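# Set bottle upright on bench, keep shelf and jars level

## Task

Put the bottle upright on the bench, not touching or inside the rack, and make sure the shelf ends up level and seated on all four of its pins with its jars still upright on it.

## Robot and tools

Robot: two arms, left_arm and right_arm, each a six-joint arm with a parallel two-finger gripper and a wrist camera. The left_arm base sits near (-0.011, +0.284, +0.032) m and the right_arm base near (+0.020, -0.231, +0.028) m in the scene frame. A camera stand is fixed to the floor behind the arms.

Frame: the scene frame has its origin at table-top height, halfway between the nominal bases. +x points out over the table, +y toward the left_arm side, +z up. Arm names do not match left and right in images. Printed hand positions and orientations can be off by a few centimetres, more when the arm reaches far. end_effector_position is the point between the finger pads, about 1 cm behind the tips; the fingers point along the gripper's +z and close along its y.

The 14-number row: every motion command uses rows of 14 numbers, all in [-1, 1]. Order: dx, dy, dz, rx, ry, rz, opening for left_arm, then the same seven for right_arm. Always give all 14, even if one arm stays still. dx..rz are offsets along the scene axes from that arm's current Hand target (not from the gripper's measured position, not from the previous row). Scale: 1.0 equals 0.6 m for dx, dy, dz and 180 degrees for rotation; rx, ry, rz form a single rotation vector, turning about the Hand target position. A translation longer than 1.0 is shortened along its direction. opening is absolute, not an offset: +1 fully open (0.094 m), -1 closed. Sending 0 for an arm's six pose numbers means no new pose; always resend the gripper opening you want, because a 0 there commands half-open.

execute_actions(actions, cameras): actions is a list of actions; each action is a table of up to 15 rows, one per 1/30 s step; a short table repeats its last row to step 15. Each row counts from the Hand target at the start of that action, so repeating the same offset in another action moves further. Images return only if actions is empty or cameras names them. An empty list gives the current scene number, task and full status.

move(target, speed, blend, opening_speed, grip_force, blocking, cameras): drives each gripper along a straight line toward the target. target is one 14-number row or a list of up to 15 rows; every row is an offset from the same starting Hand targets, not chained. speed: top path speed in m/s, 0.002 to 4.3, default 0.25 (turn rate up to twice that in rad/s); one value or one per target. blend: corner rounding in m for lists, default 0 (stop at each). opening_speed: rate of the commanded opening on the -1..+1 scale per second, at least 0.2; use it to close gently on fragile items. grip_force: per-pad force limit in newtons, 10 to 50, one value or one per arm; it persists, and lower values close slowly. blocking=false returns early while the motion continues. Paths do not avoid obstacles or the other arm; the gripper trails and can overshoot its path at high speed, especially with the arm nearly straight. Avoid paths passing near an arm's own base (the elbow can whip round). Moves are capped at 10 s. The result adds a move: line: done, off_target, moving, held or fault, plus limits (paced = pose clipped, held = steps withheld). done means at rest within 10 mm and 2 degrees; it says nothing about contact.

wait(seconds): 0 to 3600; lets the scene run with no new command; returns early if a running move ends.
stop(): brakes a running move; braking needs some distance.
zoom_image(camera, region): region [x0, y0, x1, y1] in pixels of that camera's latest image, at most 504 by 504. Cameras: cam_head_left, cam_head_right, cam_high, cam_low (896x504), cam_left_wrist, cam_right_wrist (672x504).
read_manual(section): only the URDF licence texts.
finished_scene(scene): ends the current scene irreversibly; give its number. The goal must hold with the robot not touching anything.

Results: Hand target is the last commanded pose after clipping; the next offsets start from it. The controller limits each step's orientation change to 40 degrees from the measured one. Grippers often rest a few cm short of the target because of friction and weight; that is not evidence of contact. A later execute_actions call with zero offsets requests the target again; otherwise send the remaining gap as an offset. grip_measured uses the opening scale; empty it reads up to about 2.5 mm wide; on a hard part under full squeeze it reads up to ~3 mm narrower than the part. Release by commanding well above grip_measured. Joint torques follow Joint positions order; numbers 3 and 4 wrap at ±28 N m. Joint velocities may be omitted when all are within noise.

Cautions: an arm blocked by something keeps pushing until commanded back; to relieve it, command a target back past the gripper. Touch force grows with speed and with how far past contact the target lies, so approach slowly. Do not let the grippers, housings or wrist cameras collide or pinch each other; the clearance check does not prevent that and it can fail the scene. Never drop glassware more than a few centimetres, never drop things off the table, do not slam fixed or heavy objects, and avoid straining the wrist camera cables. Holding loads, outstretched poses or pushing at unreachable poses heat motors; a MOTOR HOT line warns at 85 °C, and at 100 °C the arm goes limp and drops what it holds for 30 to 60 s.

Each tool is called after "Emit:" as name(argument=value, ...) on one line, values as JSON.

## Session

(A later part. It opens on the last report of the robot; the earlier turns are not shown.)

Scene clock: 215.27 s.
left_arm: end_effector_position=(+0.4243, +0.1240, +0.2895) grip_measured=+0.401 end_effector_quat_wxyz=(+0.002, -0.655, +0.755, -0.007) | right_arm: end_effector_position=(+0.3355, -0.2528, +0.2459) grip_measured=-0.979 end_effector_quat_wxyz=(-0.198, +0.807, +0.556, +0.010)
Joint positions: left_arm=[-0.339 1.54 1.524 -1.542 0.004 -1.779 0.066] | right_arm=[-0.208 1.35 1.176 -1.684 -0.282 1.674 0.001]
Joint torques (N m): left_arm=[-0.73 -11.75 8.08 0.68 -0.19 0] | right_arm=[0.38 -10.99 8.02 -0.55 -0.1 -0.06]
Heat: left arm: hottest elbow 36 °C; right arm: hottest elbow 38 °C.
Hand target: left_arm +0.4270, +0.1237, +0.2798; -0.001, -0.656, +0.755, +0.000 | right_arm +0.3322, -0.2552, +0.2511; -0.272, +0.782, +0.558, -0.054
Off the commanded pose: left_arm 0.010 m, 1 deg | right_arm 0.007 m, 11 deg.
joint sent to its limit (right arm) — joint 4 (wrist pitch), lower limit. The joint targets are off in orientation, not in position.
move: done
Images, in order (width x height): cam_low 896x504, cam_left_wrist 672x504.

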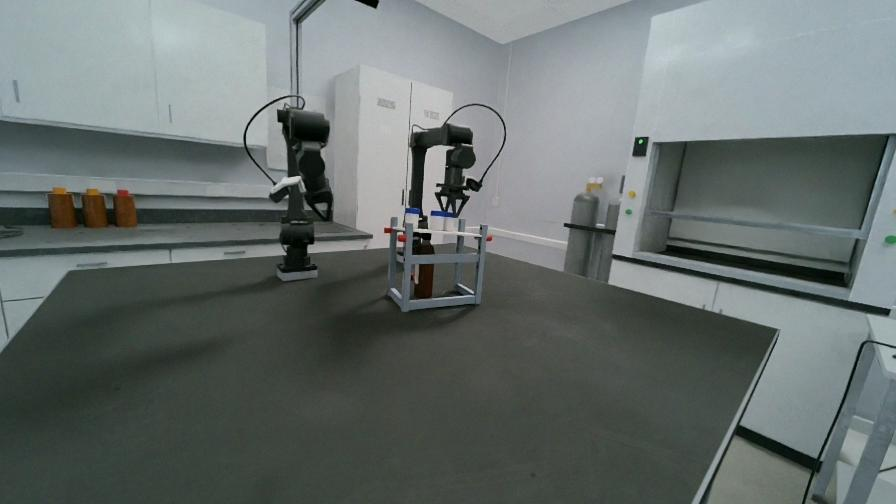

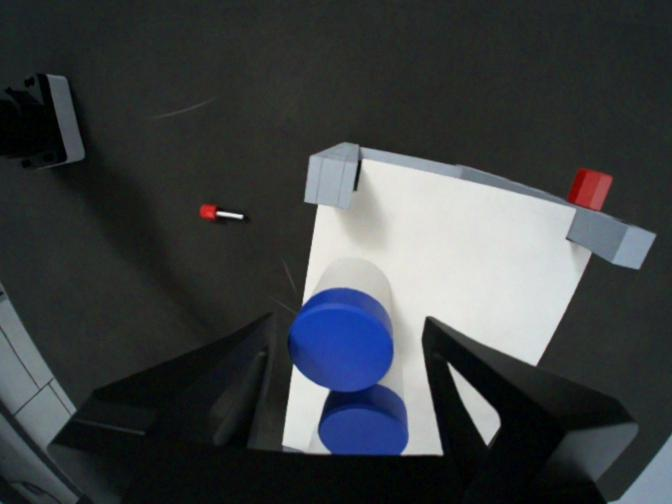

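Emit:
move(target=[[-0.006,0,-0.018,0,0,0,0.4,0,0,0,0,0,0,-1],[-0.006,0,-0.018,0,0,0,-0.2,0,0,0,0,0,0,-1],[-0.006,0,0.07,0,0,0,-0.2,0,0,0,0,0,0,-1]], speed=0.1, grip_force=[25,50], opening_speed=0.4, cameras=["cam_left_wrist","cam_low"])

Emit:
zoom_image(camera="cam_low", region=[370, 180, 510, 270])

Scene clock: 219.57 s.
left_arm: end_effector_position=(+0.4113, +0.1287, +0.3034) grip_measured=-0.017 end_effector_quat_wxyz=(-0.012, -0.655, +0.755, +0.017) | right_arm: end_effector_position=(+0.3355, -0.2528, +0.2459) grip_measured=-0.979 end_effector_quat_wxyz=(-0.198, +0.807, +0.556, +0.010)
Joint positions: left_arm=[-0.339 1.54 1.56 -1.633 0.004 -1.779 0.046] | right_arm=[-0.208 1.35 1.176 -1.684 -0.282 1.674 0.001]
Joint torques (N m): left_arm=[-1.08 -12.75 12.46 -0.06 -0.19 -0.04] | right_arm=[-0.15 -11.28 8.25 -0.75 -0.07 -0.12]
Heat: left arm: hottest elbow 36 °C; right arm: hottest elbow 38 °C.
Hand target: left_arm +0.4234, +0.1237, +0.3217; -0.001, -0.656, +0.755, +0.000 | right_arm +0.3322, -0.2552, +0.2511; -0.272, +0.782, +0.558, -0.054
Off the commanded pose: left_arm 0.023 m, 2 deg | right_arm 0.007 m, 11 deg.
joint sent to its limit (right arm) — joint 4 (wrist pitch), lower limit. The joint targets are off in orientation, not in position.
grip_force (N): 25, 50
move: off_target (left_arm)
Images, in order (width x height): cam_low 896x504, cam_left_wrist 672x504.

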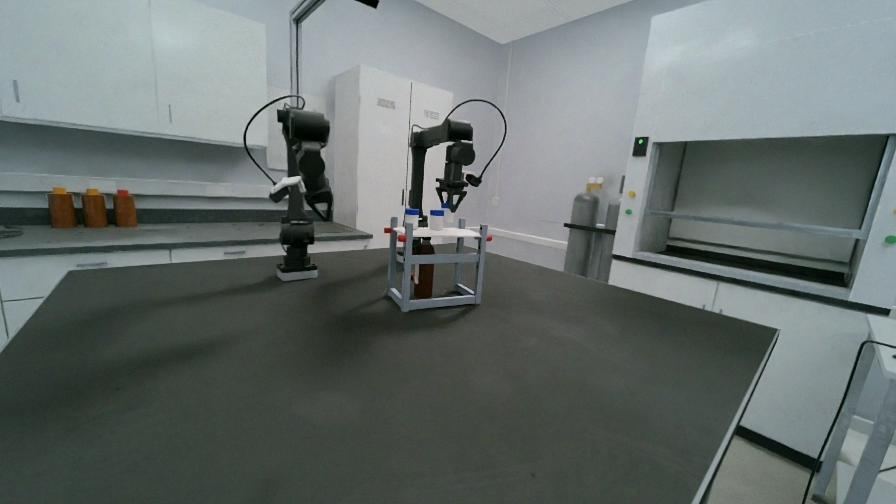

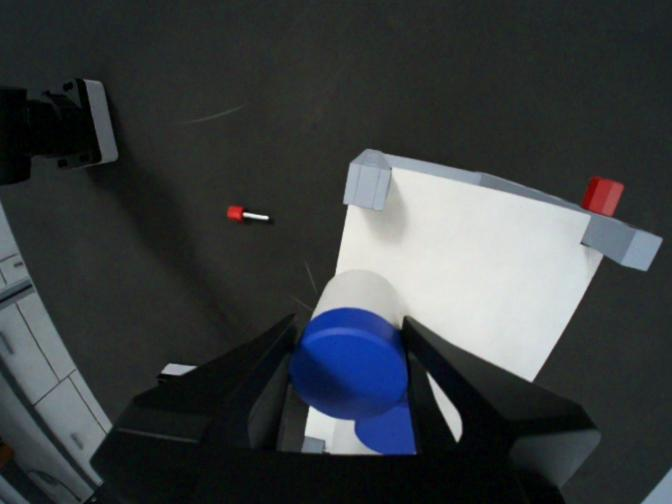

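Scaled by 3.600.

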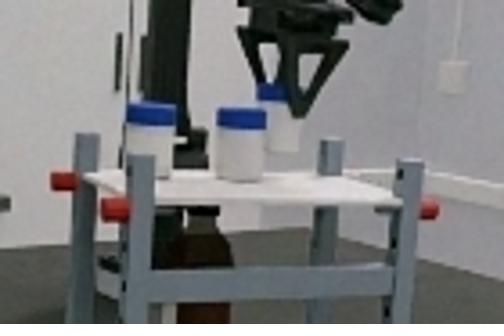

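Emit:
move(target=[[0.106,-0.081,0.01,0,0,0,-0.2,0,0,0,0,0,0,-1],[0.078,-0.248,0.01,0,0,0,-0.2,0,0,0,0,0,0,-1]], speed=0.12, blend=[0.01,0], cameras=["cam_left_wrist","cam_low","cam_head_right"])

Emit:
zoom_image(camera="cam_low", region=[370, 180, 510, 270])

Emit:
zoom_image(camera="cam_head_right", region=[360, 220, 490, 350])

Scene clock: 222.40 s.
left_arm: end_effector_position=(+0.4584, -0.0172, +0.3181) grip_measured=-0.017 end_effector_quat_wxyz=(+0.002, -0.653, +0.757, -0.015) | right_arm: end_effector_position=(+0.3355, -0.2528, +0.2459) grip_measured=-0.979 end_effector_quat_wxyz=(-0.198, +0.807, +0.556, +0.010)
Joint positions: left_arm=[-0.558 1.791 1.919 -1.669 0.004 -1.991 0.046] | right_arm=[-0.208 1.35 1.176 -1.684 -0.282 1.674 0.001]
Joint torques (N m): left_arm=[-0.97 -15.09 12.64 0.06 -0.18 -0.12] | right_arm=[-0.26 -11.46 8.01 -0.5 -0.09 -0.06]
Heat: left arm: hottest elbow 37 °C; right arm: hottest elbow 38 °C.
Hand target: left_arm +0.4702, -0.0252, +0.3277; -0.001, -0.656, +0.755, +0.000 | right_arm +0.3322, -0.2552, +0.2511; -0.272, +0.782, +0.558, -0.054
Off the commanded pose: left_arm 0.017 m, 2 deg | right_arm 0.007 m, 11 deg.
joint sent to its limit (left arm) — joint 4 (wrist pitch), lower limit. The joint targets are off in orientation, not in position.
joint sent to its limit (right arm) — joint 4 (wrist pitch), lower limit. The joint targets are off in orientation, not in position.
grip_force (N): 25, 50
move: off_target (left_arm)
Images, in order (width x height): cam_head_right 896x504, cam_low 896x504, cam_left_wrist 672x504.

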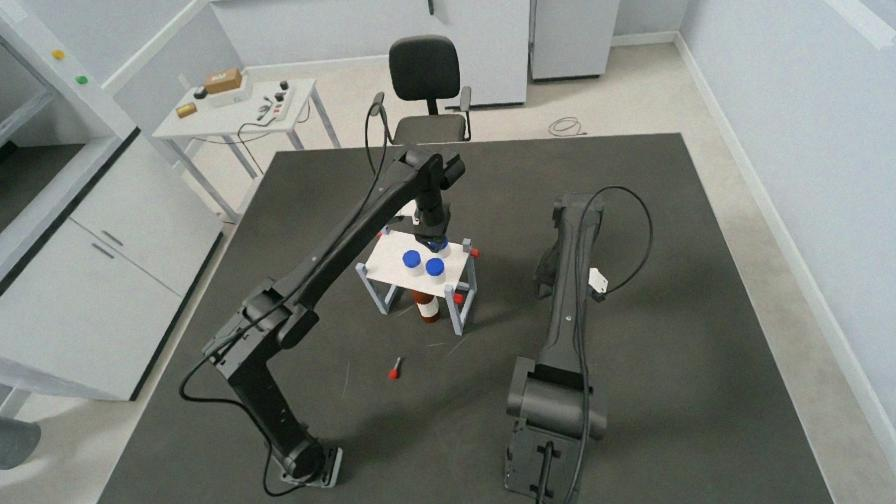

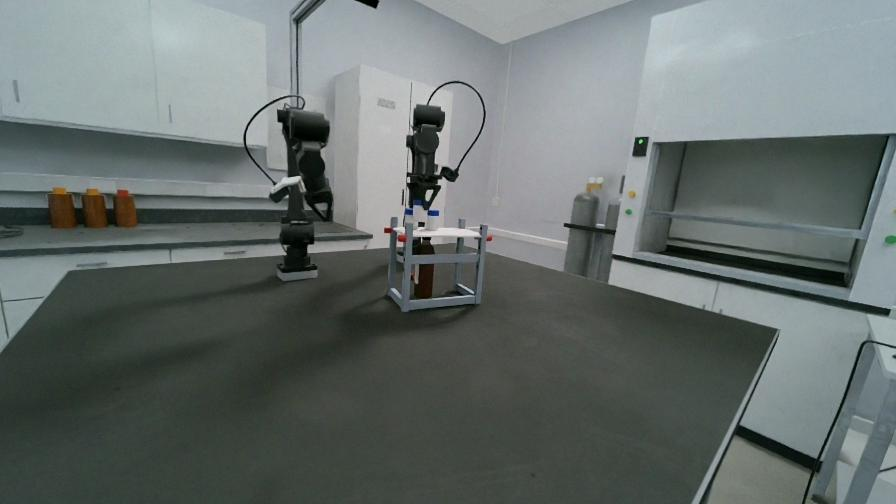

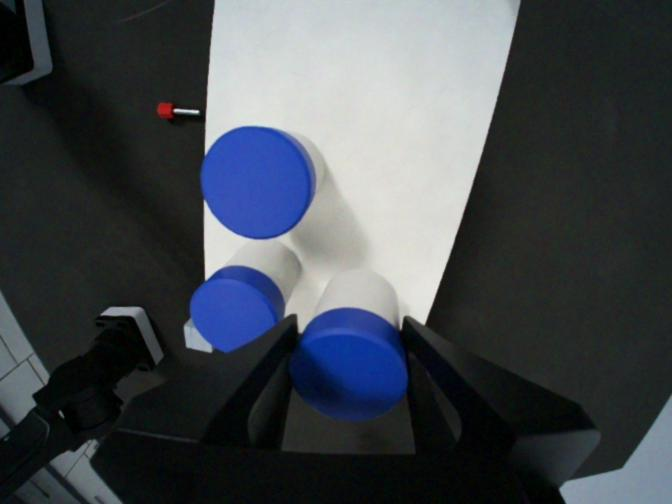

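Scaled by 3.600.

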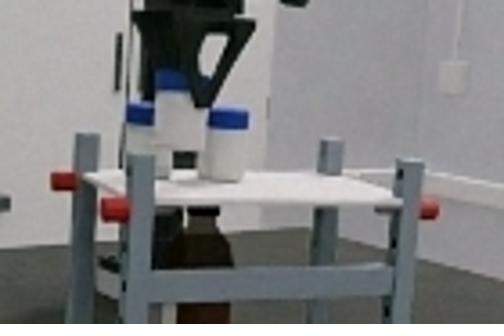

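Scaled by 3.877.

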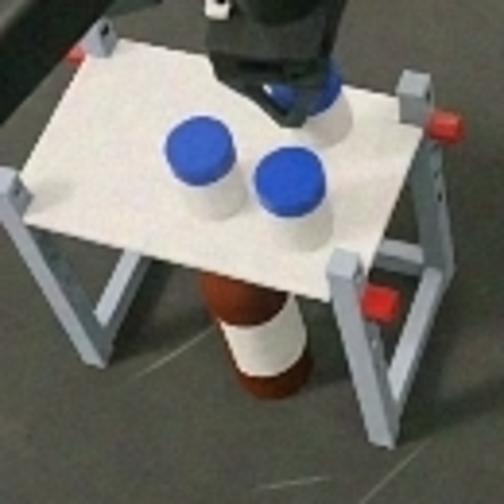

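Emit:
move(target=[[-0.015,0.008,-0.085,0,0,0,-0.2,0,0,0,0,0,0,-1]], speed=0.08, cameras=["cam_low","cam_left_wrist"])

Emit:
zoom_image(camera="cam_low", region=[370, 180, 510, 270])

Scene clock: 224.13 s.
left_arm: end_effector_position=(+0.4584, -0.0171, +0.2903) grip_measured=-0.017 end_effector_quat_wxyz=(+0.001, -0.654, +0.757, -0.009) | right_arm: end_effector_position=(+0.3355, -0.2528, +0.2459) grip_measured=-0.979 end_effector_quat_wxyz=(-0.198, +0.807, +0.556, +0.010)
Joint positions: left_arm=[-0.558 1.792 1.848 -1.608 0.004 -1.993 0.046] | right_arm=[-0.208 1.35 1.176 -1.684 -0.282 1.674 0.001]
Joint torques (N m): left_arm=[-1.08 -15.09 8.24 0.76 -0.19 -0.1] | right_arm=[0.32 -10.87 8.18 -0.83 -0.04 -0.11]
Heat: left arm: hottest elbow 37 °C; right arm: hottest elbow 38 °C.
Hand target: left_arm +0.4612, -0.0203, +0.2768; -0.001, -0.656, +0.755, +0.000 | right_arm +0.3322, -0.2552, +0.2511; -0.272, +0.782, +0.558, -0.054
Off the commanded pose: left_arm 0.014 m, 1 deg | right_arm 0.007 m, 11 deg.
joint sent to its limit (right arm) — joint 4 (wrist pitch), lower limit. The joint targets are off in orientation, not in position.
grip_force (N): 25, 50
move: off_target (left_arm)

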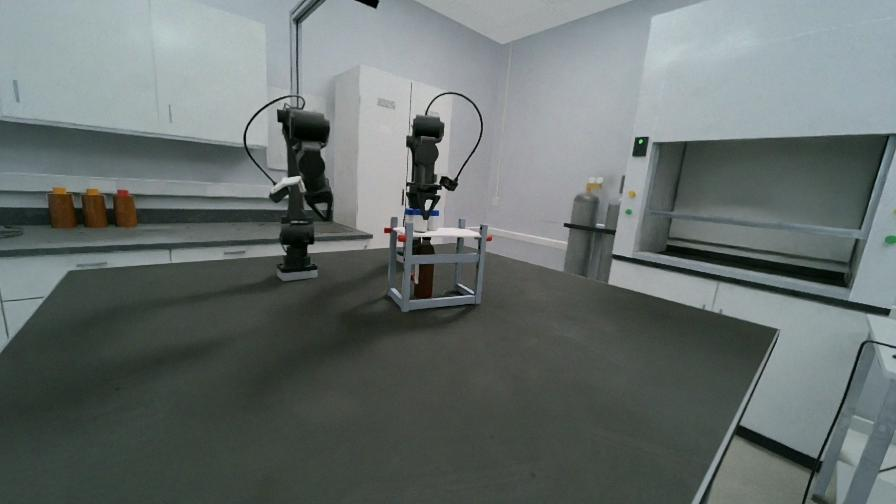

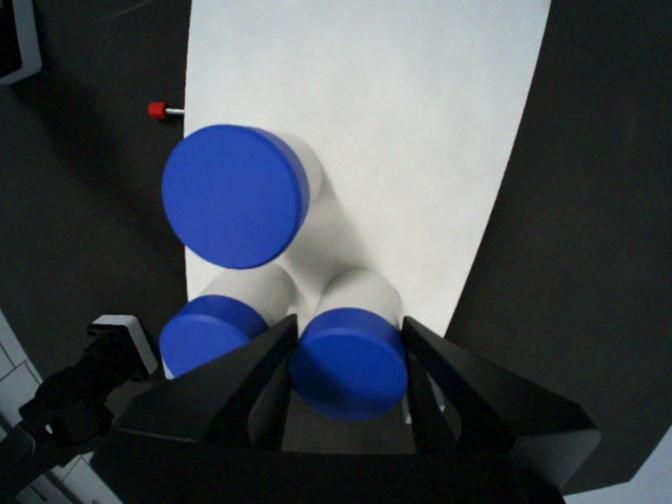

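Scaled by 3.600.

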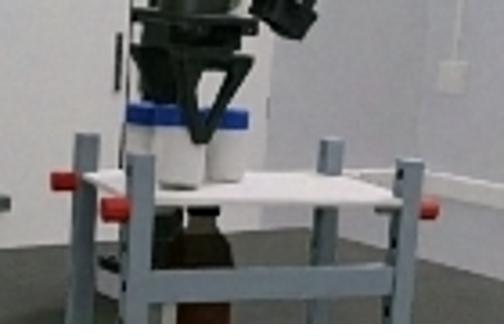

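Emit:
move(target=[[0,0,-0.02,0,0,0,-0.2,0,0,0,0,0,0,-1]], speed=0.05, cameras=["cam_low"])

Emit:
zoom_image(camera="cam_low", region=[380, 200, 450, 250])

Scene clock: 226.37 s.
left_arm: end_effector_position=(+0.4601, -0.0182, +0.2860) grip_measured=-0.026 end_effector_quat_wxyz=(+0.002, -0.654, +0.757, -0.013) | right_arm: end_effector_position=(+0.3355, -0.2528, +0.2459) grip_measured=-0.979 end_effector_quat_wxyz=(-0.198, +0.807, +0.556, +0.010)
Joint positions: left_arm=[-0.558 1.792 1.836 -1.589 0.004 -1.993 0.046] | right_arm=[-0.208 1.35 1.176 -1.684 -0.282 1.674 0.001]
Joint torques (N m): left_arm=[-1.2 -15.62 6.8 1.21 -0.19 -0.09] | right_arm=[0.03 -10.99 7.97 -0.42 -0.08 -0.06]
Heat: left arm: hottest elbow 37 °C; right arm: hottest elbow 38 °C.
Hand target: left_arm +0.4612, -0.0204, +0.2648; -0.001, -0.656, +0.755, -0.001 | right_arm +0.3322, -0.2552, +0.2511; -0.272, +0.782, +0.558, -0.054
Off the commanded pose: left_arm 0.021 m, 2 deg | right_arm 0.007 m, 11 deg.
joint sent to its limit (right arm) — joint 4 (wrist pitch), lower limit. The joint targets are off in orientation, not in position.
grip_force (N): 25, 50
move: off_target (left_arm)

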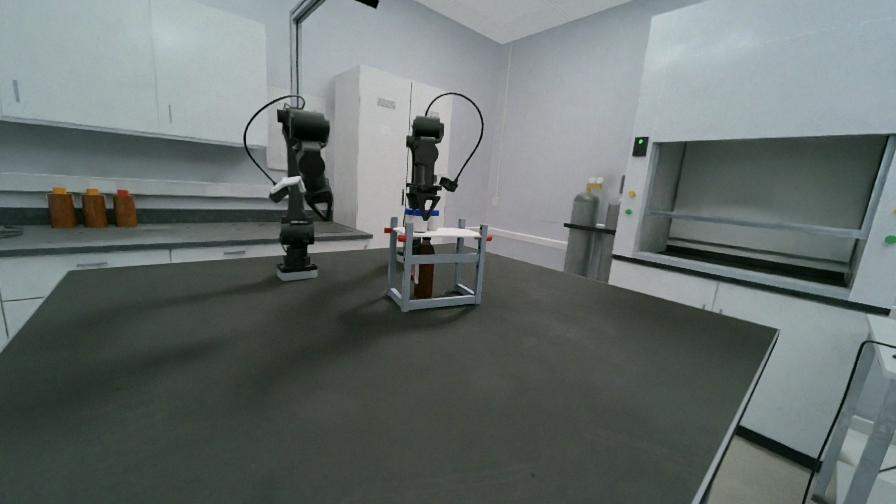

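Scaled by 7.200.

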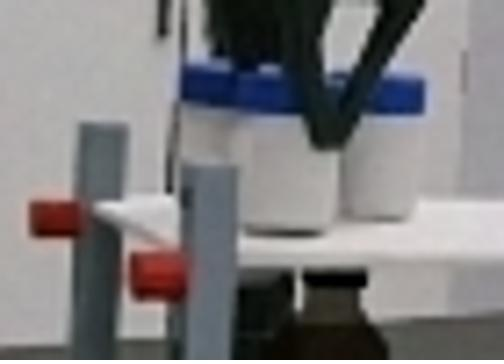

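Emit:
move(target=[[0,0,0.015,0,0,0,-0.2,0,0,0,0,0,0,-1],[0,0,0.015,0,0,0,0.15,0,0,0,0,0,0,-1],[0,0,0.15,0,0,0,0.15,0,0,0,0,0,0,-1],[-0.05,0.35,0.25,0,0,0,0.3,0,0,0,0,0,0,-1]], speed=[0.1,0.1,0.1,0.3], opening_speed=0.4, grip_force=[50,50], cameras=["cam_left_wrist","cam_low","cam_head_right","cam_high"])

Emit:
zoom_image(camera="cam_low", region=[370, 180, 510, 270])

Emit:
zoom_image(camera="cam_head_right", region=[360, 220, 490, 350])

Scene clock: 232.33 s.
left_arm: end_effector_position=(+0.4348, +0.1896, +0.4152) grip_measured=+0.298 end_effector_quat_wxyz=(+0.057, -0.657, +0.747, -0.081) | right_arm: end_effector_position=(+0.3355, -0.2528, +0.2459) grip_measured=-0.979 end_effector_quat_wxyz=(-0.198, +0.807, +0.556, +0.010)
Joint positions: left_arm=[-0.194 1.444 1.741 -1.67 0.006 -1.648 0.061] | right_arm=[-0.208 1.35 1.176 -1.684 -0.282 1.674 0.001]
Joint torques (N m): left_arm=[-1.14 -12.16 8.08 0.51 -0.26 0.11] | right_arm=[0.21 -11.11 8.16 -0.5 -0.03 -0.1]
Heat: left arm: hottest elbow 37 °C; right arm: hottest elbow 37 °C.
Hand target: left_arm +0.4312, +0.1896, +0.4148; -0.001, -0.656, +0.755, +0.000 | right_arm +0.3322, -0.2552, +0.2511; -0.272, +0.782, +0.558, -0.054
Off the commanded pose: left_arm 0.004 m, 11 deg | right_arm 0.007 m, 11 deg.
joint sent to its limit (left arm) — joint 4 (wrist pitch), lower limit. The joint targets are off in orientation, not in position.
joint sent to its limit (right arm) — joint 4 (wrist pitch), lower limit. The joint targets are off in orientation, not in position.
move: off_target (left_arm); target 2's new opening was sent with left_arm's hand 0.012 m and 1 deg from that target; target 4's new opening was sent with left_arm's hand 0.004 m and 11 deg from that target
Images, in order (width x height): cam_head_right 896x504, cam_high 896x504, cam_low 896x504, cam_left_wrist 672x504.

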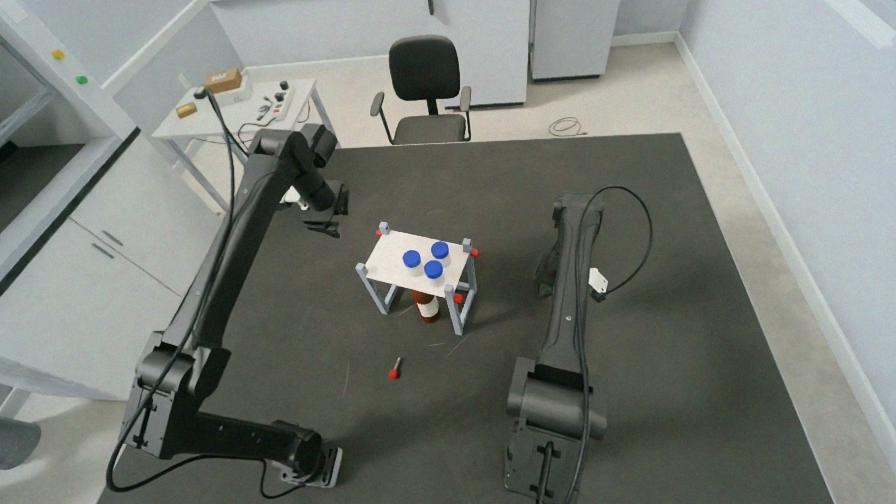

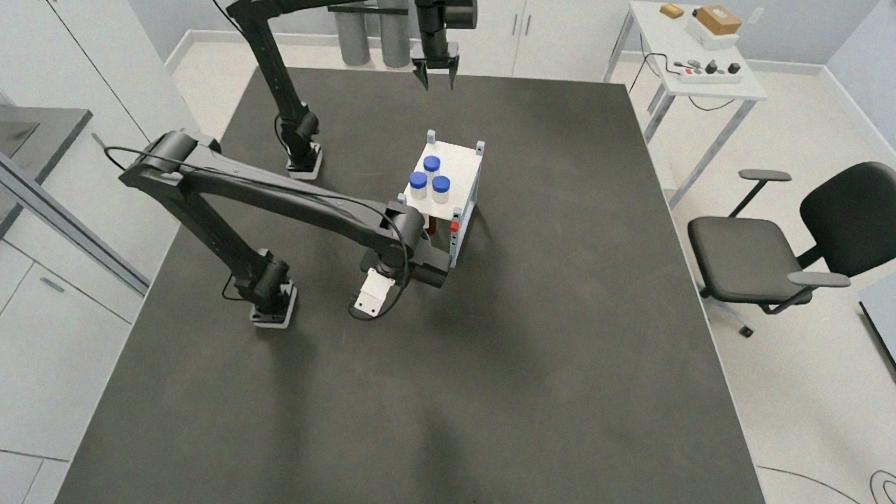

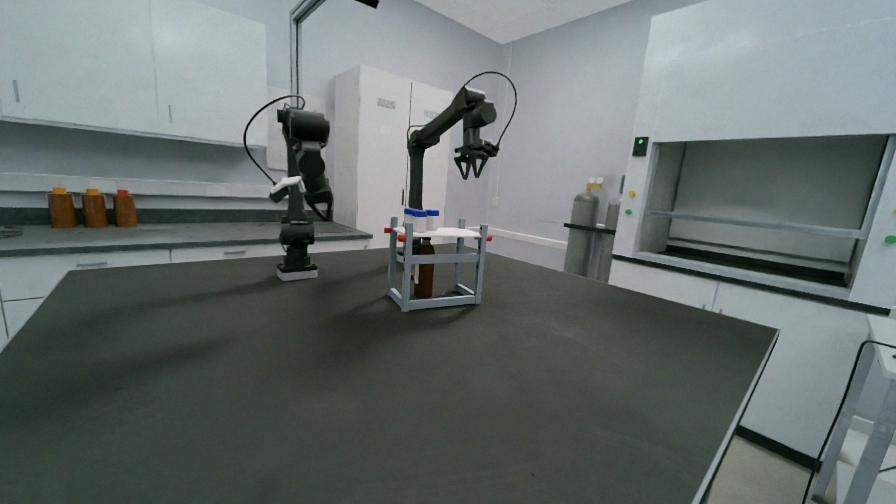

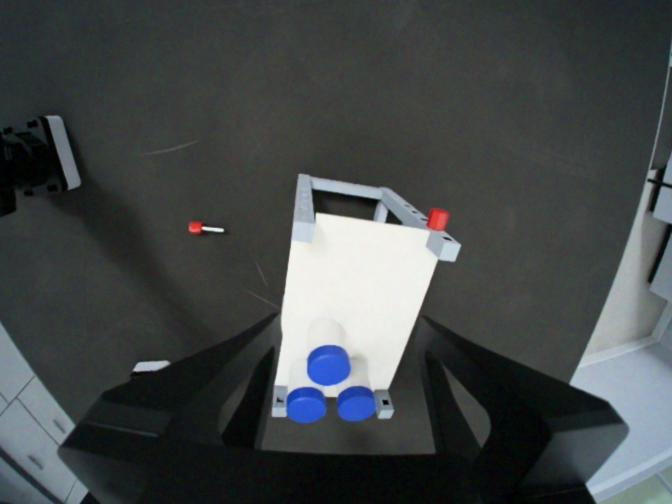

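Scaled by 3.600.

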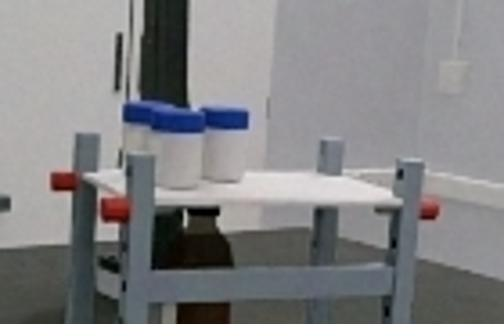

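Scaled by 3.877.

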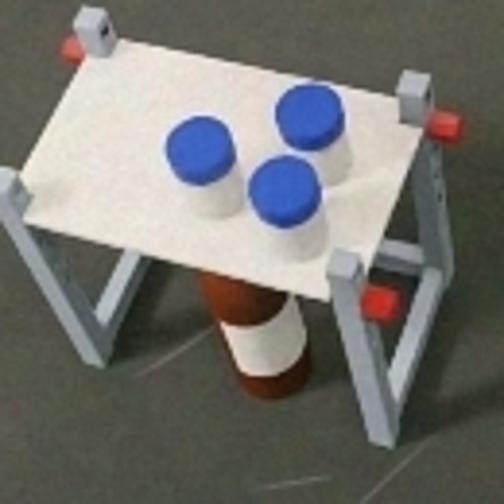

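Emit:
move(target=[[-0.02,0.5,0,0,0,0,0.3,-0.137,0.2587,0.0815,0.0405,-0.204,0.587,1],[-0.02,0.5,0,0,0,0,0.3,-0.187,0.6253,0.08,-0.192,-0.0244,-0.4267,1],[-0.02,0.5,0,0,0,0,0.3,-0.187,0.6253,-0.22,-0.192,-0.0244,-0.4267,1]], speed=0.5, blend=[0.03,0.02,0], cameras=["cam_right_wrist","cam_head_right"])

Scene clock: 239.83 s.
left_arm: end_effector_position=(+0.4089, +0.4838, +0.4014) grip_measured=+0.299 end_effector_quat_wxyz=(+0.079, -0.657, +0.749, -0.025) | right_arm: end_effector_position=(+0.2207, +0.1145, +0.1159) grip_measured=+0.998 end_effector_quat_wxyz=(+0.009, +0.997, -0.079, -0.002)
Joint positions: left_arm=[0.459 1.48 1.745 -1.67 0.005 -0.992 0.061] | right_arm=[1.058 1.508 1.026 -1.107 0.003 -1.936 0.094]
Joint torques (N m): left_arm=[-0.79 -10.93 12.51 0.49 -0.25 0.11] | right_arm=[1.61 -12.86 7.91 0.49 -0.23 -0.1]
Heat: left arm: hottest elbow 37 °C; right arm: hottest elbow 37 °C.
Hand target: left_arm +0.4194, +0.4895, +0.4147; -0.001, -0.656, +0.755, -0.001 | right_arm +0.2197, +0.1199, +0.1191; +0.000, +0.998, -0.070, +0.000
Off the commanded pose: left_arm 0.018 m, 10 deg | right_arm 0.006 m, 1 deg.
joint sent to its limit (left arm) — joint 4 (wrist pitch), lower limit. The joint targets are off in orientation, not in position.
move: off_target (left_arm)
Images, in order (width x height): cam_head_right 896x504, cam_right_wrist 672x504.

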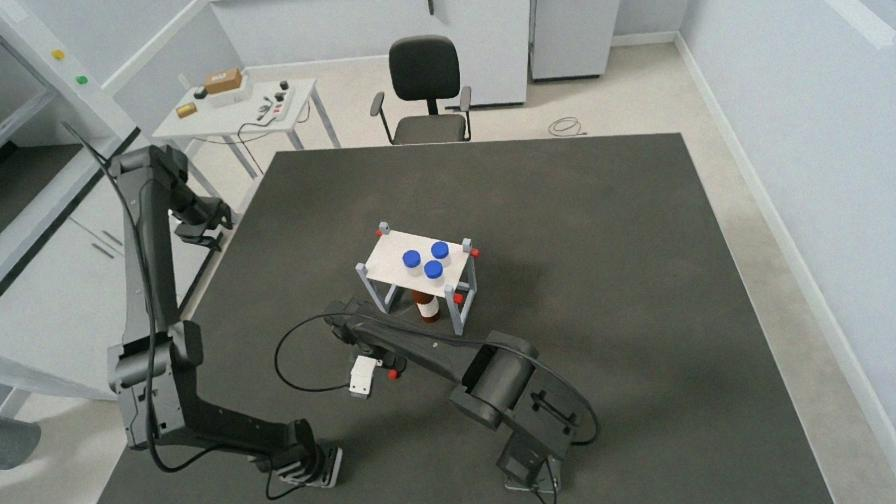

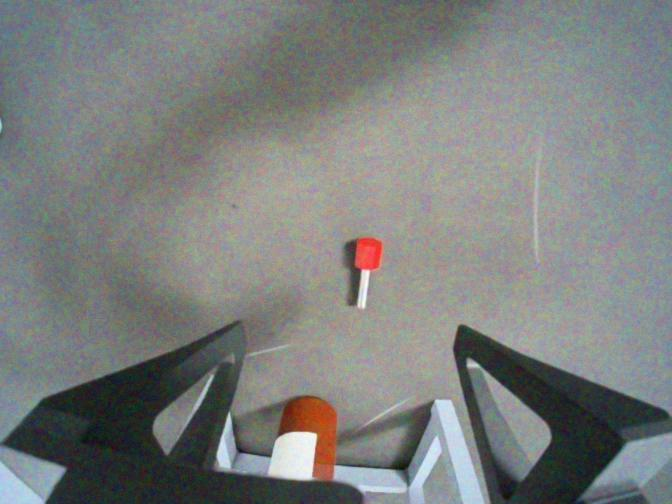

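Emit:
move(target=[[0,0,0,0,0,0,0.3,0.015,0.0202,-0.08,0,0,-0.0167,1],[0,0,0,0,0,0,0.3,0.015,0.0202,-0.175,0,0,-0.0167,1]], speed=0.2, cameras=["cam_right_wrist"])

Scene clock: 242.20 s.
left_arm: end_effector_position=(+0.4089, +0.4838, +0.4014) grip_measured=+0.299 end_effector_quat_wxyz=(+0.079, -0.657, +0.749, -0.025) | right_arm: end_effector_position=(+0.2290, +0.1289, +0.0143) grip_measured=+0.998 end_effector_quat_wxyz=(+0.005, +0.996, -0.093, -0.001)
Joint positions: left_arm=[0.459 1.48 1.745 -1.67 0.005 -0.992 0.061] | right_arm=[1.058 1.709 0.952 -0.823 0.003 -1.909 0.094]
Joint torques (N m): left_arm=[-0.91 -10.87 12.51 0.5 -0.24 0.1] | right_arm=[0.62 -13.51 6.48 0.51 -0.26 0.07]
Heat: left arm: hottest elbow 37 °C; right arm: hottest elbow 37 °C.
Hand target: left_arm +0.4194, +0.4895, +0.4147; -0.001, -0.656, +0.755, -0.001 | right_arm +0.2288, +0.1321, +0.0140; +0.000, +0.995, -0.096, +0.000
Off the commanded pose: left_arm 0.018 m, 10 deg | right_arm 0.003 m, 1 deg.
joint sent to its limit (left arm) — joint 4 (wrist pitch), lower limit. The joint targets are off in orientation, not in position.
move: done

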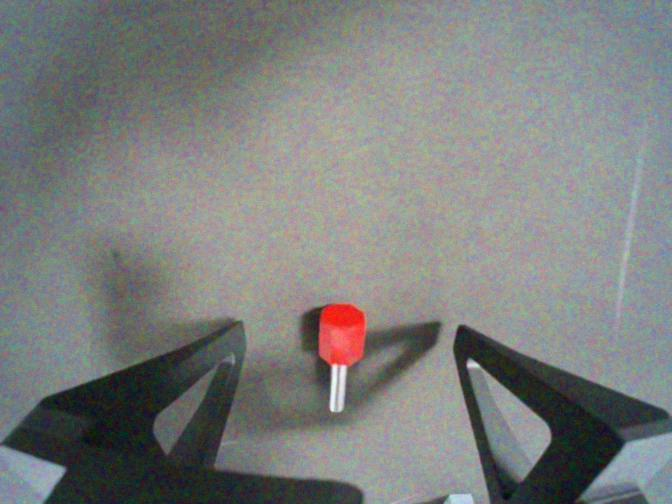

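Emit:
move(target=[[0,0,0,0,0,0,0.3,0,0,0,0,0,0,-0.8],[0,0,0,0,0,0,0.3,0,0,0.18,0,0,0,-0.8],[0,0,0,0,0,0,0.3,0.085,0.23,0.34,-0.052,-0.0338,-0.5097,-0.8],[0,0,0,0,0,0,0.3,0.335,0.22,0.345,-0.052,-0.0338,-0.5097,-0.8]], speed=[0.2,0.25,0.35,0.25], blend=[0,0.01,0.02,0], cameras=["cam_right_wrist","cam_head_right"])

Scene clock: 248.07 s.
left_arm: end_effector_position=(+0.4089, +0.4838, +0.4014) grip_measured=+0.299 end_effector_quat_wxyz=(+0.079, -0.657, +0.749, -0.025) | right_arm: end_effector_position=(+0.4259, +0.2487, +0.2070) grip_measured=-0.619 end_effector_quat_wxyz=(-0.044, -0.614, +0.786, -0.049)
Joint positions: left_arm=[0.459 1.48 1.745 -1.67 0.005 -0.992 0.061] | right_arm=[0.902 2.105 2.114 -1.686 0.075 -0.432 0.018]
Joint torques (N m): left_arm=[-0.91 -10.99 12.49 0.51 -0.24 0.1] | right_arm=[1.26 -21.95 13.14 -0.12 -0.06 -0.11]
Heat: left arm: hottest elbow 38 °C; right arm: hottest elbow 38 °C.
Hand target: left_arm +0.4194, +0.4895, +0.4147; -0.001, -0.656, +0.755, -0.001 | right_arm +0.4298, +0.2640, +0.2212; -0.068, -0.620, +0.780, -0.054
Off the commanded pose: left_arm 0.018 m, 10 deg | right_arm 0.021 m, 3 deg.
joint sent to its limit (left arm) — joint 4 (wrist pitch), lower limit. The joint targets are off in orientation, not in position.
joint sent to its limit (right arm) — joint 4 (wrist pitch), lower limit. The joint targets are off in orientation, not in position.
move: off_target (right_arm)
Images, in order (width x height): cam_head_right 896x504, cam_right_wrist 672x504.

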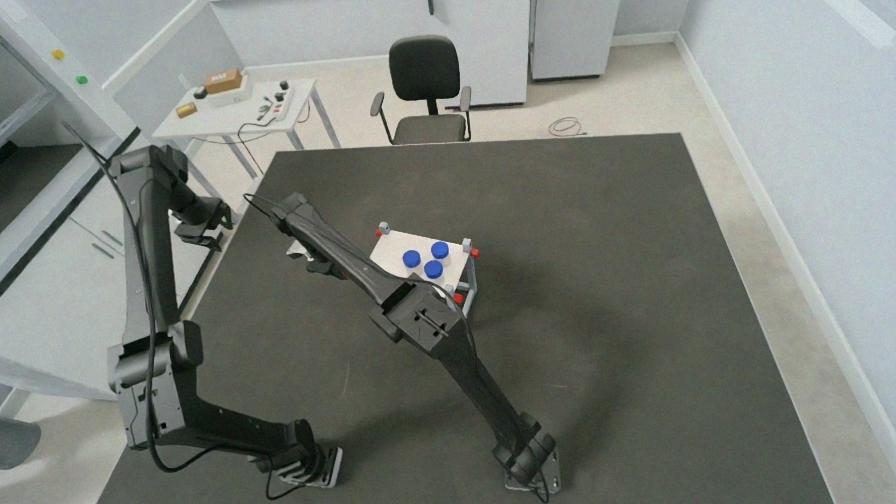

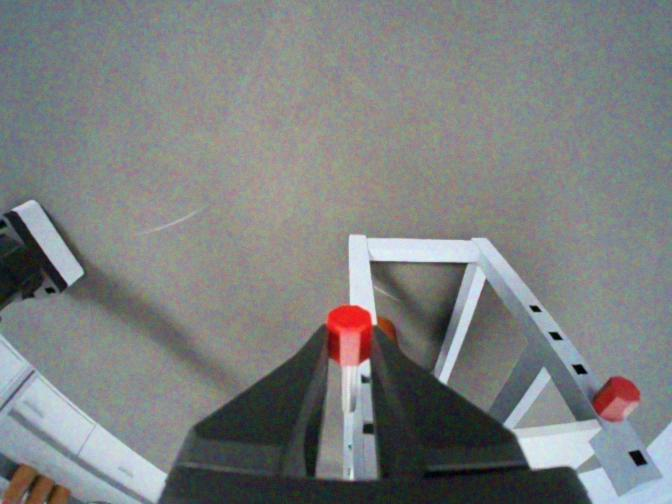

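Emit:
zoom_image(camera="cam_right_wrist", region=[310, 340, 410, 480])

Scaled by 3.600 from the camera's image (finer frame: 960x720).

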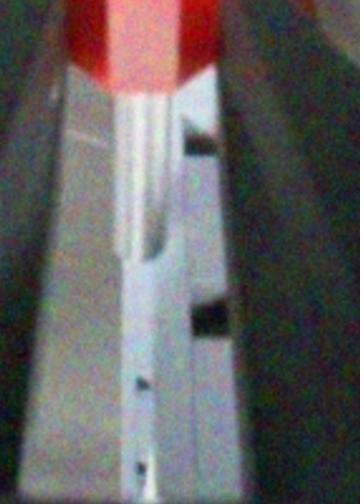

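Emit:
move(target=[[0,0,0,0,0,0,0.3,0.03,0.025,0.005,-0.0336,-0.1136,-0.02,-0.8],[0,0,0,0,0,0,0.3,0.009,-0.0398,-0.0223,-0.0336,-0.1136,-0.02,-0.8]], speed=0.1, grip_force=[50,35], cameras=["cam_right_wrist"])

Emit:
zoom_image(camera="cam_right_wrist", region=[310, 350, 400, 450])

Scene clock: 254.23 s.
left_arm: end_effector_position=(+0.4089, +0.4838, +0.4014) grip_measured=+0.299 end_effector_quat_wxyz=(+0.079, -0.657, +0.749, -0.025) | right_arm: end_effector_position=(+0.4321, +0.2434, +0.1948) grip_measured=-0.608 end_effector_quat_wxyz=(+0.024, -0.576, +0.791, -0.205)
Joint positions: left_arm=[0.459 1.48 1.745 -1.67 0.005 -0.992 0.061] | right_arm=[0.977 2.082 2.008 -1.592 0.405 -0.275 0.018]
Joint torques (N m): left_arm=[-0.85 -10.93 12.52 0.5 -0.25 0.11] | right_arm=[0.79 -24.53 8.25 0.29 0.29 0]
Heat: left arm: hottest elbow 38 °C; right arm: hottest elbow 39 °C.
Hand target: left_arm +0.4194, +0.4895, +0.4147; -0.001, -0.656, +0.755, -0.001 | right_arm +0.4352, +0.2402, +0.2078; +0.037, -0.571, +0.795, -0.202
Off the commanded pose: left_arm 0.018 m, 10 deg | right_arm 0.014 m, 2 deg.
joint sent to its limit (left arm) — joint 4 (wrist pitch), lower limit. The joint targets are off in orientation, not in position.
grip_force (N): 50, 35
move: off_target (right_arm)

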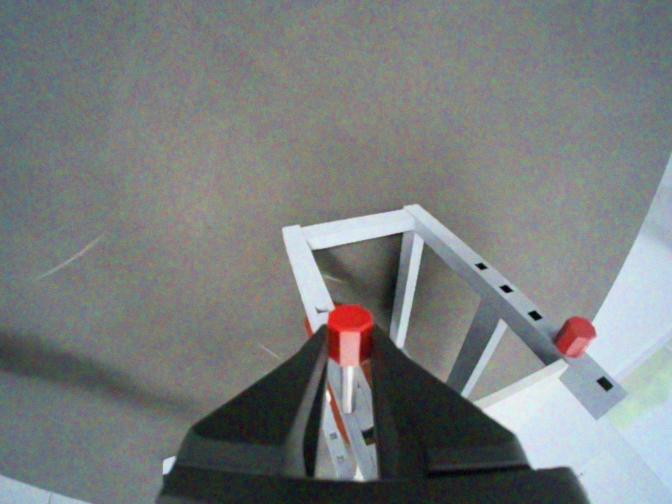

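Scaled by 5.040 from the camera's image (finer frame: 960x720).

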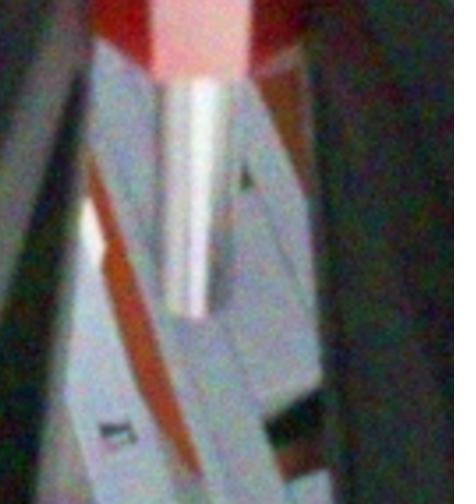

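Emit:
move(target=[[0,0,0,0,0,0,0.3,0.028,0.05,0.045,0.0118,-0.003,0.01,-0.8],[0,0,0,0,0,0,0.3,0.0073,-0.0157,0.018,0.0118,-0.003,0.01,-0.8]], speed=0.1, cameras=["cam_right_wrist"])

Emit:
zoom_image(camera="cam_right_wrist", region=[310, 350, 400, 450])

Scene clock: 257.67 s.
left_arm: end_effector_position=(+0.4089, +0.4838, +0.4014) grip_measured=+0.299 end_effector_quat_wxyz=(+0.079, -0.657, +0.749, -0.025) | right_arm: end_effector_position=(+0.4331, +0.2395, +0.2035) grip_measured=-0.608 end_effector_quat_wxyz=(+0.045, -0.586, +0.786, -0.191)
Joint positions: left_arm=[0.459 1.48 1.745 -1.67 0.005 -0.992 0.061] | right_arm=[0.969 2.031 1.952 -1.529 0.394 -0.315 0.018]
Joint torques (N m): left_arm=[-0.91 -10.93 12.48 0.5 -0.24 0.1] | right_arm=[-1.08 -25 8.24 0.27 0.25 -0.09]
Heat: left arm: hottest elbow 39 °C; right arm: hottest elbow 39 °C.
Hand target: left_arm +0.4194, +0.4895, +0.4147; -0.001, -0.656, +0.755, -0.001 | right_arm +0.4396, +0.2308, +0.2186; +0.055, -0.582, +0.789, -0.189
Off the commanded pose: left_arm 0.018 m, 10 deg | right_arm 0.019 m, 1 deg.
joint sent to its limit (left arm) — joint 4 (wrist pitch), lower limit. The joint targets are off in orientation, not in position.
grip_force (N): 50, 35
move: off_target (right_arm)

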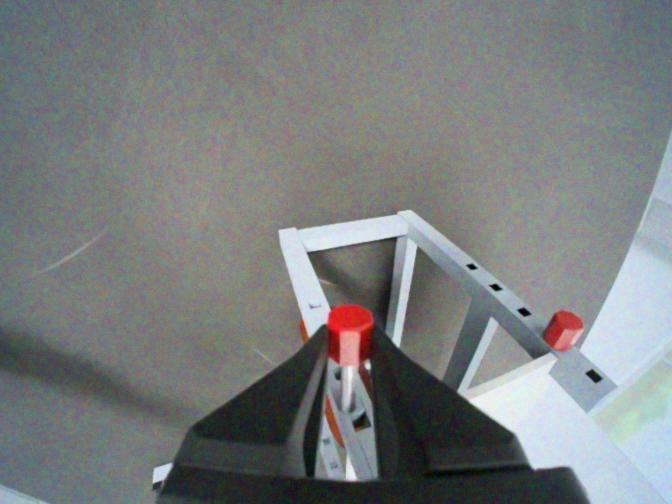

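Scaled by 5.040 from the camera's image (finer frame: 960x720).

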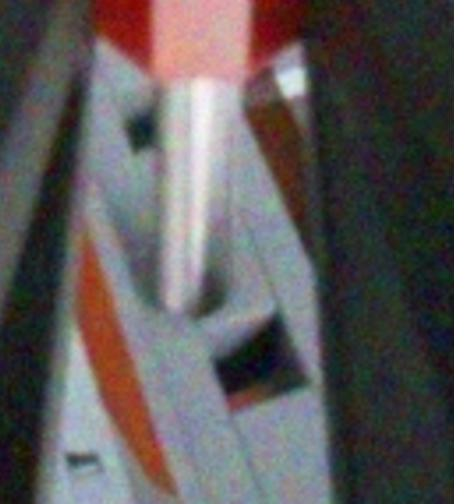

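Emit:
move(target=[[0,0,0,0,0,0,0.3,0.010,-0.015,0.010,0,0,0,-0.8]], speed=0.05, cameras=["cam_right_wrist"])

Emit:
zoom_image(camera="cam_right_wrist", region=[310, 350, 400, 450])

Scene clock: 259.23 s.
left_arm: end_effector_position=(+0.4089, +0.4838, +0.4014) grip_measured=+0.299 end_effector_quat_wxyz=(+0.079, -0.657, +0.749, -0.025) | right_arm: end_effector_position=(+0.4333, +0.2380, +0.2055) grip_measured=-0.608 end_effector_quat_wxyz=(+0.046, -0.589, +0.784, -0.188)
Joint positions: left_arm=[0.459 1.48 1.745 -1.67 0.005 -0.992 0.061] | right_arm=[0.966 2.023 1.946 -1.524 0.389 -0.328 0.018]
Joint torques (N m): left_arm=[-0.85 -11.05 12.51 0.49 -0.24 0.1] | right_arm=[-1.61 -24.35 8.25 0.2 0.46 -0.22]
Heat: left arm: hottest elbow 39 °C; right arm: hottest elbow 39 °C.
Hand target: left_arm +0.4194, +0.4895, +0.4147; -0.001, -0.656, +0.755, -0.001 | right_arm +0.4455, +0.2218, +0.2246; +0.054, -0.582, +0.789, -0.189
Off the commanded pose: left_arm 0.018 m, 10 deg | right_arm 0.028 m, 1 deg.
joint sent to its limit (left arm) — joint 4 (wrist pitch), lower limit. The joint targets are off in orientation, not in position.
grip_force (N): 50, 35
move: off_target (right_arm)

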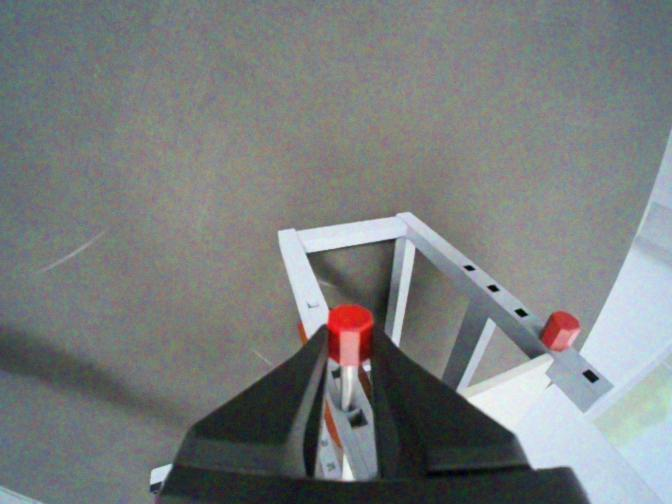

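Scaled by 5.040 from the camera's image (finer frame: 960x720).

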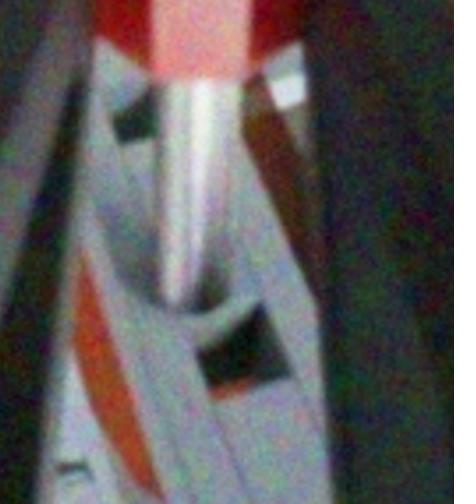

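Emit:
move(target=[[0,0,0,0,0,0,0.3,0.005,0.09,0.02,0,0,0,-0.8],[0,0,0,0,0,0,0.3,-0.0067,0.0288,0.0047,0,0,0,-0.8]], speed=0.08, cameras=["cam_right_wrist"])

Emit:
zoom_image(camera="cam_right_wrist", region=[310, 350, 400, 450])

Scene clock: 262.47 s.
left_arm: end_effector_position=(+0.4089, +0.4838, +0.4014) grip_measured=+0.299 end_effector_quat_wxyz=(+0.079, -0.657, +0.749, -0.025) | right_arm: end_effector_position=(+0.4360, +0.2443, +0.2139) grip_measured=-0.608 end_effector_quat_wxyz=(+0.043, -0.585, +0.787, -0.192)
Joint positions: left_arm=[0.459 1.48 1.745 -1.67 0.005 -0.992 0.061] | right_arm=[0.97 2.05 2.011 -1.574 0.393 -0.311 0.018]
Joint torques (N m): left_arm=[-0.85 -10.87 12.51 0.49 -0.24 0.1] | right_arm=[0.03 -23.88 8.36 0.57 0.27 -0.1]
Heat: left arm: hottest elbow 39 °C; right arm: hottest elbow 39 °C.
Hand target: left_arm +0.4194, +0.4895, +0.4147; -0.001, -0.656, +0.755, -0.001 | right_arm +0.4415, +0.2391, +0.2273; +0.054, -0.582, +0.789, -0.189
Off the commanded pose: left_arm 0.018 m, 10 deg | right_arm 0.015 m, 1 deg.
joint sent to its limit (left arm) — joint 4 (wrist pitch), lower limit. The joint targets are off in orientation, not in position.
grip_force (N): 50, 35
move: off_target (right_arm)

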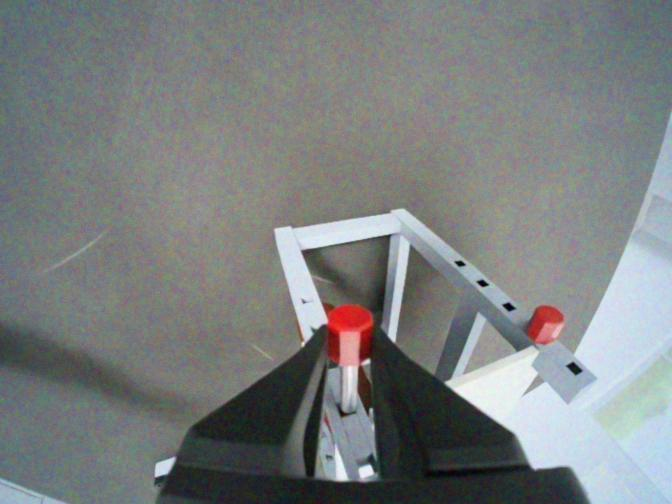

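Scaled by 5.040 from the camera's image (finer frame: 960x720).

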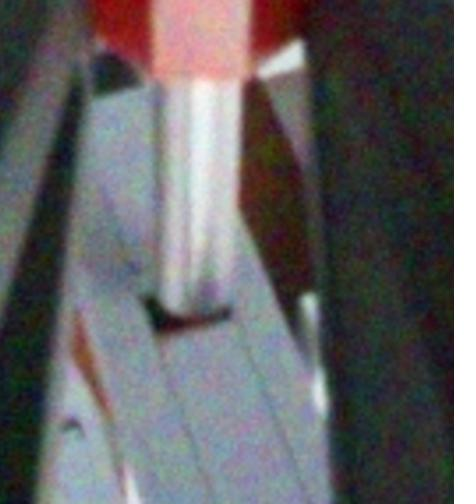

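Emit:
move(target=[[0,0,0,0,0,0,0.3,-0.006,-0.023,-0.005,0,0,0,-0.8]], speed=0.05, cameras=["cam_right_wrist"])

Emit:
zoom_image(camera="cam_right_wrist", region=[310, 350, 400, 450])

Scene clock: 263.97 s.
left_arm: end_effector_position=(+0.4089, +0.4838, +0.4014) grip_measured=+0.299 end_effector_quat_wxyz=(+0.079, -0.657, +0.749, -0.025) | right_arm: end_effector_position=(+0.4344, +0.2336, +0.2123) grip_measured=-0.608 end_effector_quat_wxyz=(+0.048, -0.585, +0.787, -0.191)
Joint positions: left_arm=[0.459 1.48 1.745 -1.67 0.005 -0.992 0.061] | right_arm=[0.963 2.01 1.943 -1.53 0.395 -0.322 0.018]
Joint torques (N m): left_arm=[-0.85 -10.87 12.49 0.5 -0.24 0.1] | right_arm=[0.21 -23.65 8.02 0.36 0.22 -0.08]
Heat: left arm: hottest elbow 39 °C; right arm: hottest elbow 38 °C.
Hand target: left_arm +0.4194, +0.4895, +0.4147; -0.001, -0.656, +0.755, -0.001 | right_arm +0.4380, +0.2252, +0.2244; +0.054, -0.582, +0.789, -0.189
Off the commanded pose: left_arm 0.018 m, 10 deg | right_arm 0.015 m, 1 deg.
joint sent to its limit (left arm) — joint 4 (wrist pitch), lower limit. The joint targets are off in orientation, not in position.
grip_force (N): 50, 35
move: off_target (right_arm)

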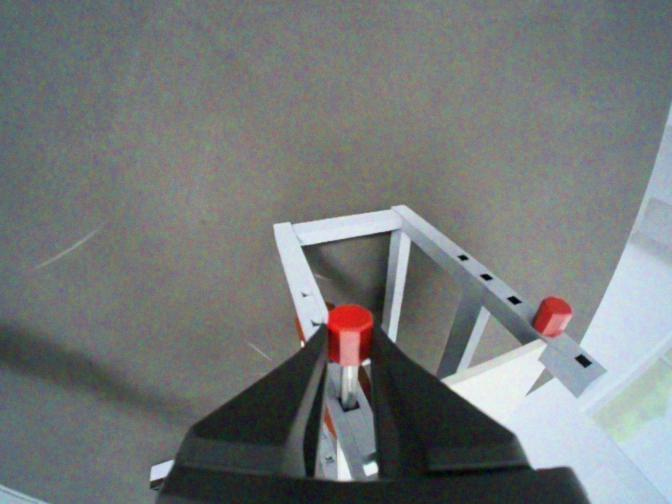

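Scaled by 5.040 from the camera's image (finer frame: 960x720).

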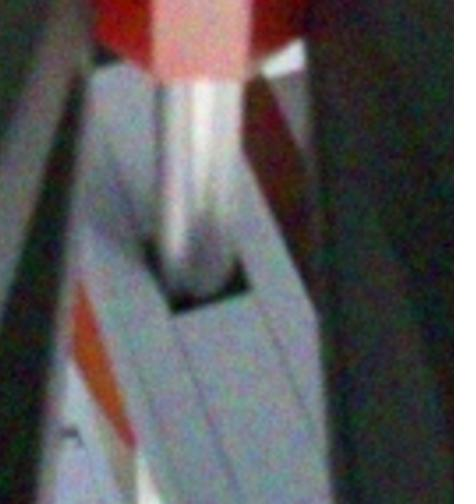

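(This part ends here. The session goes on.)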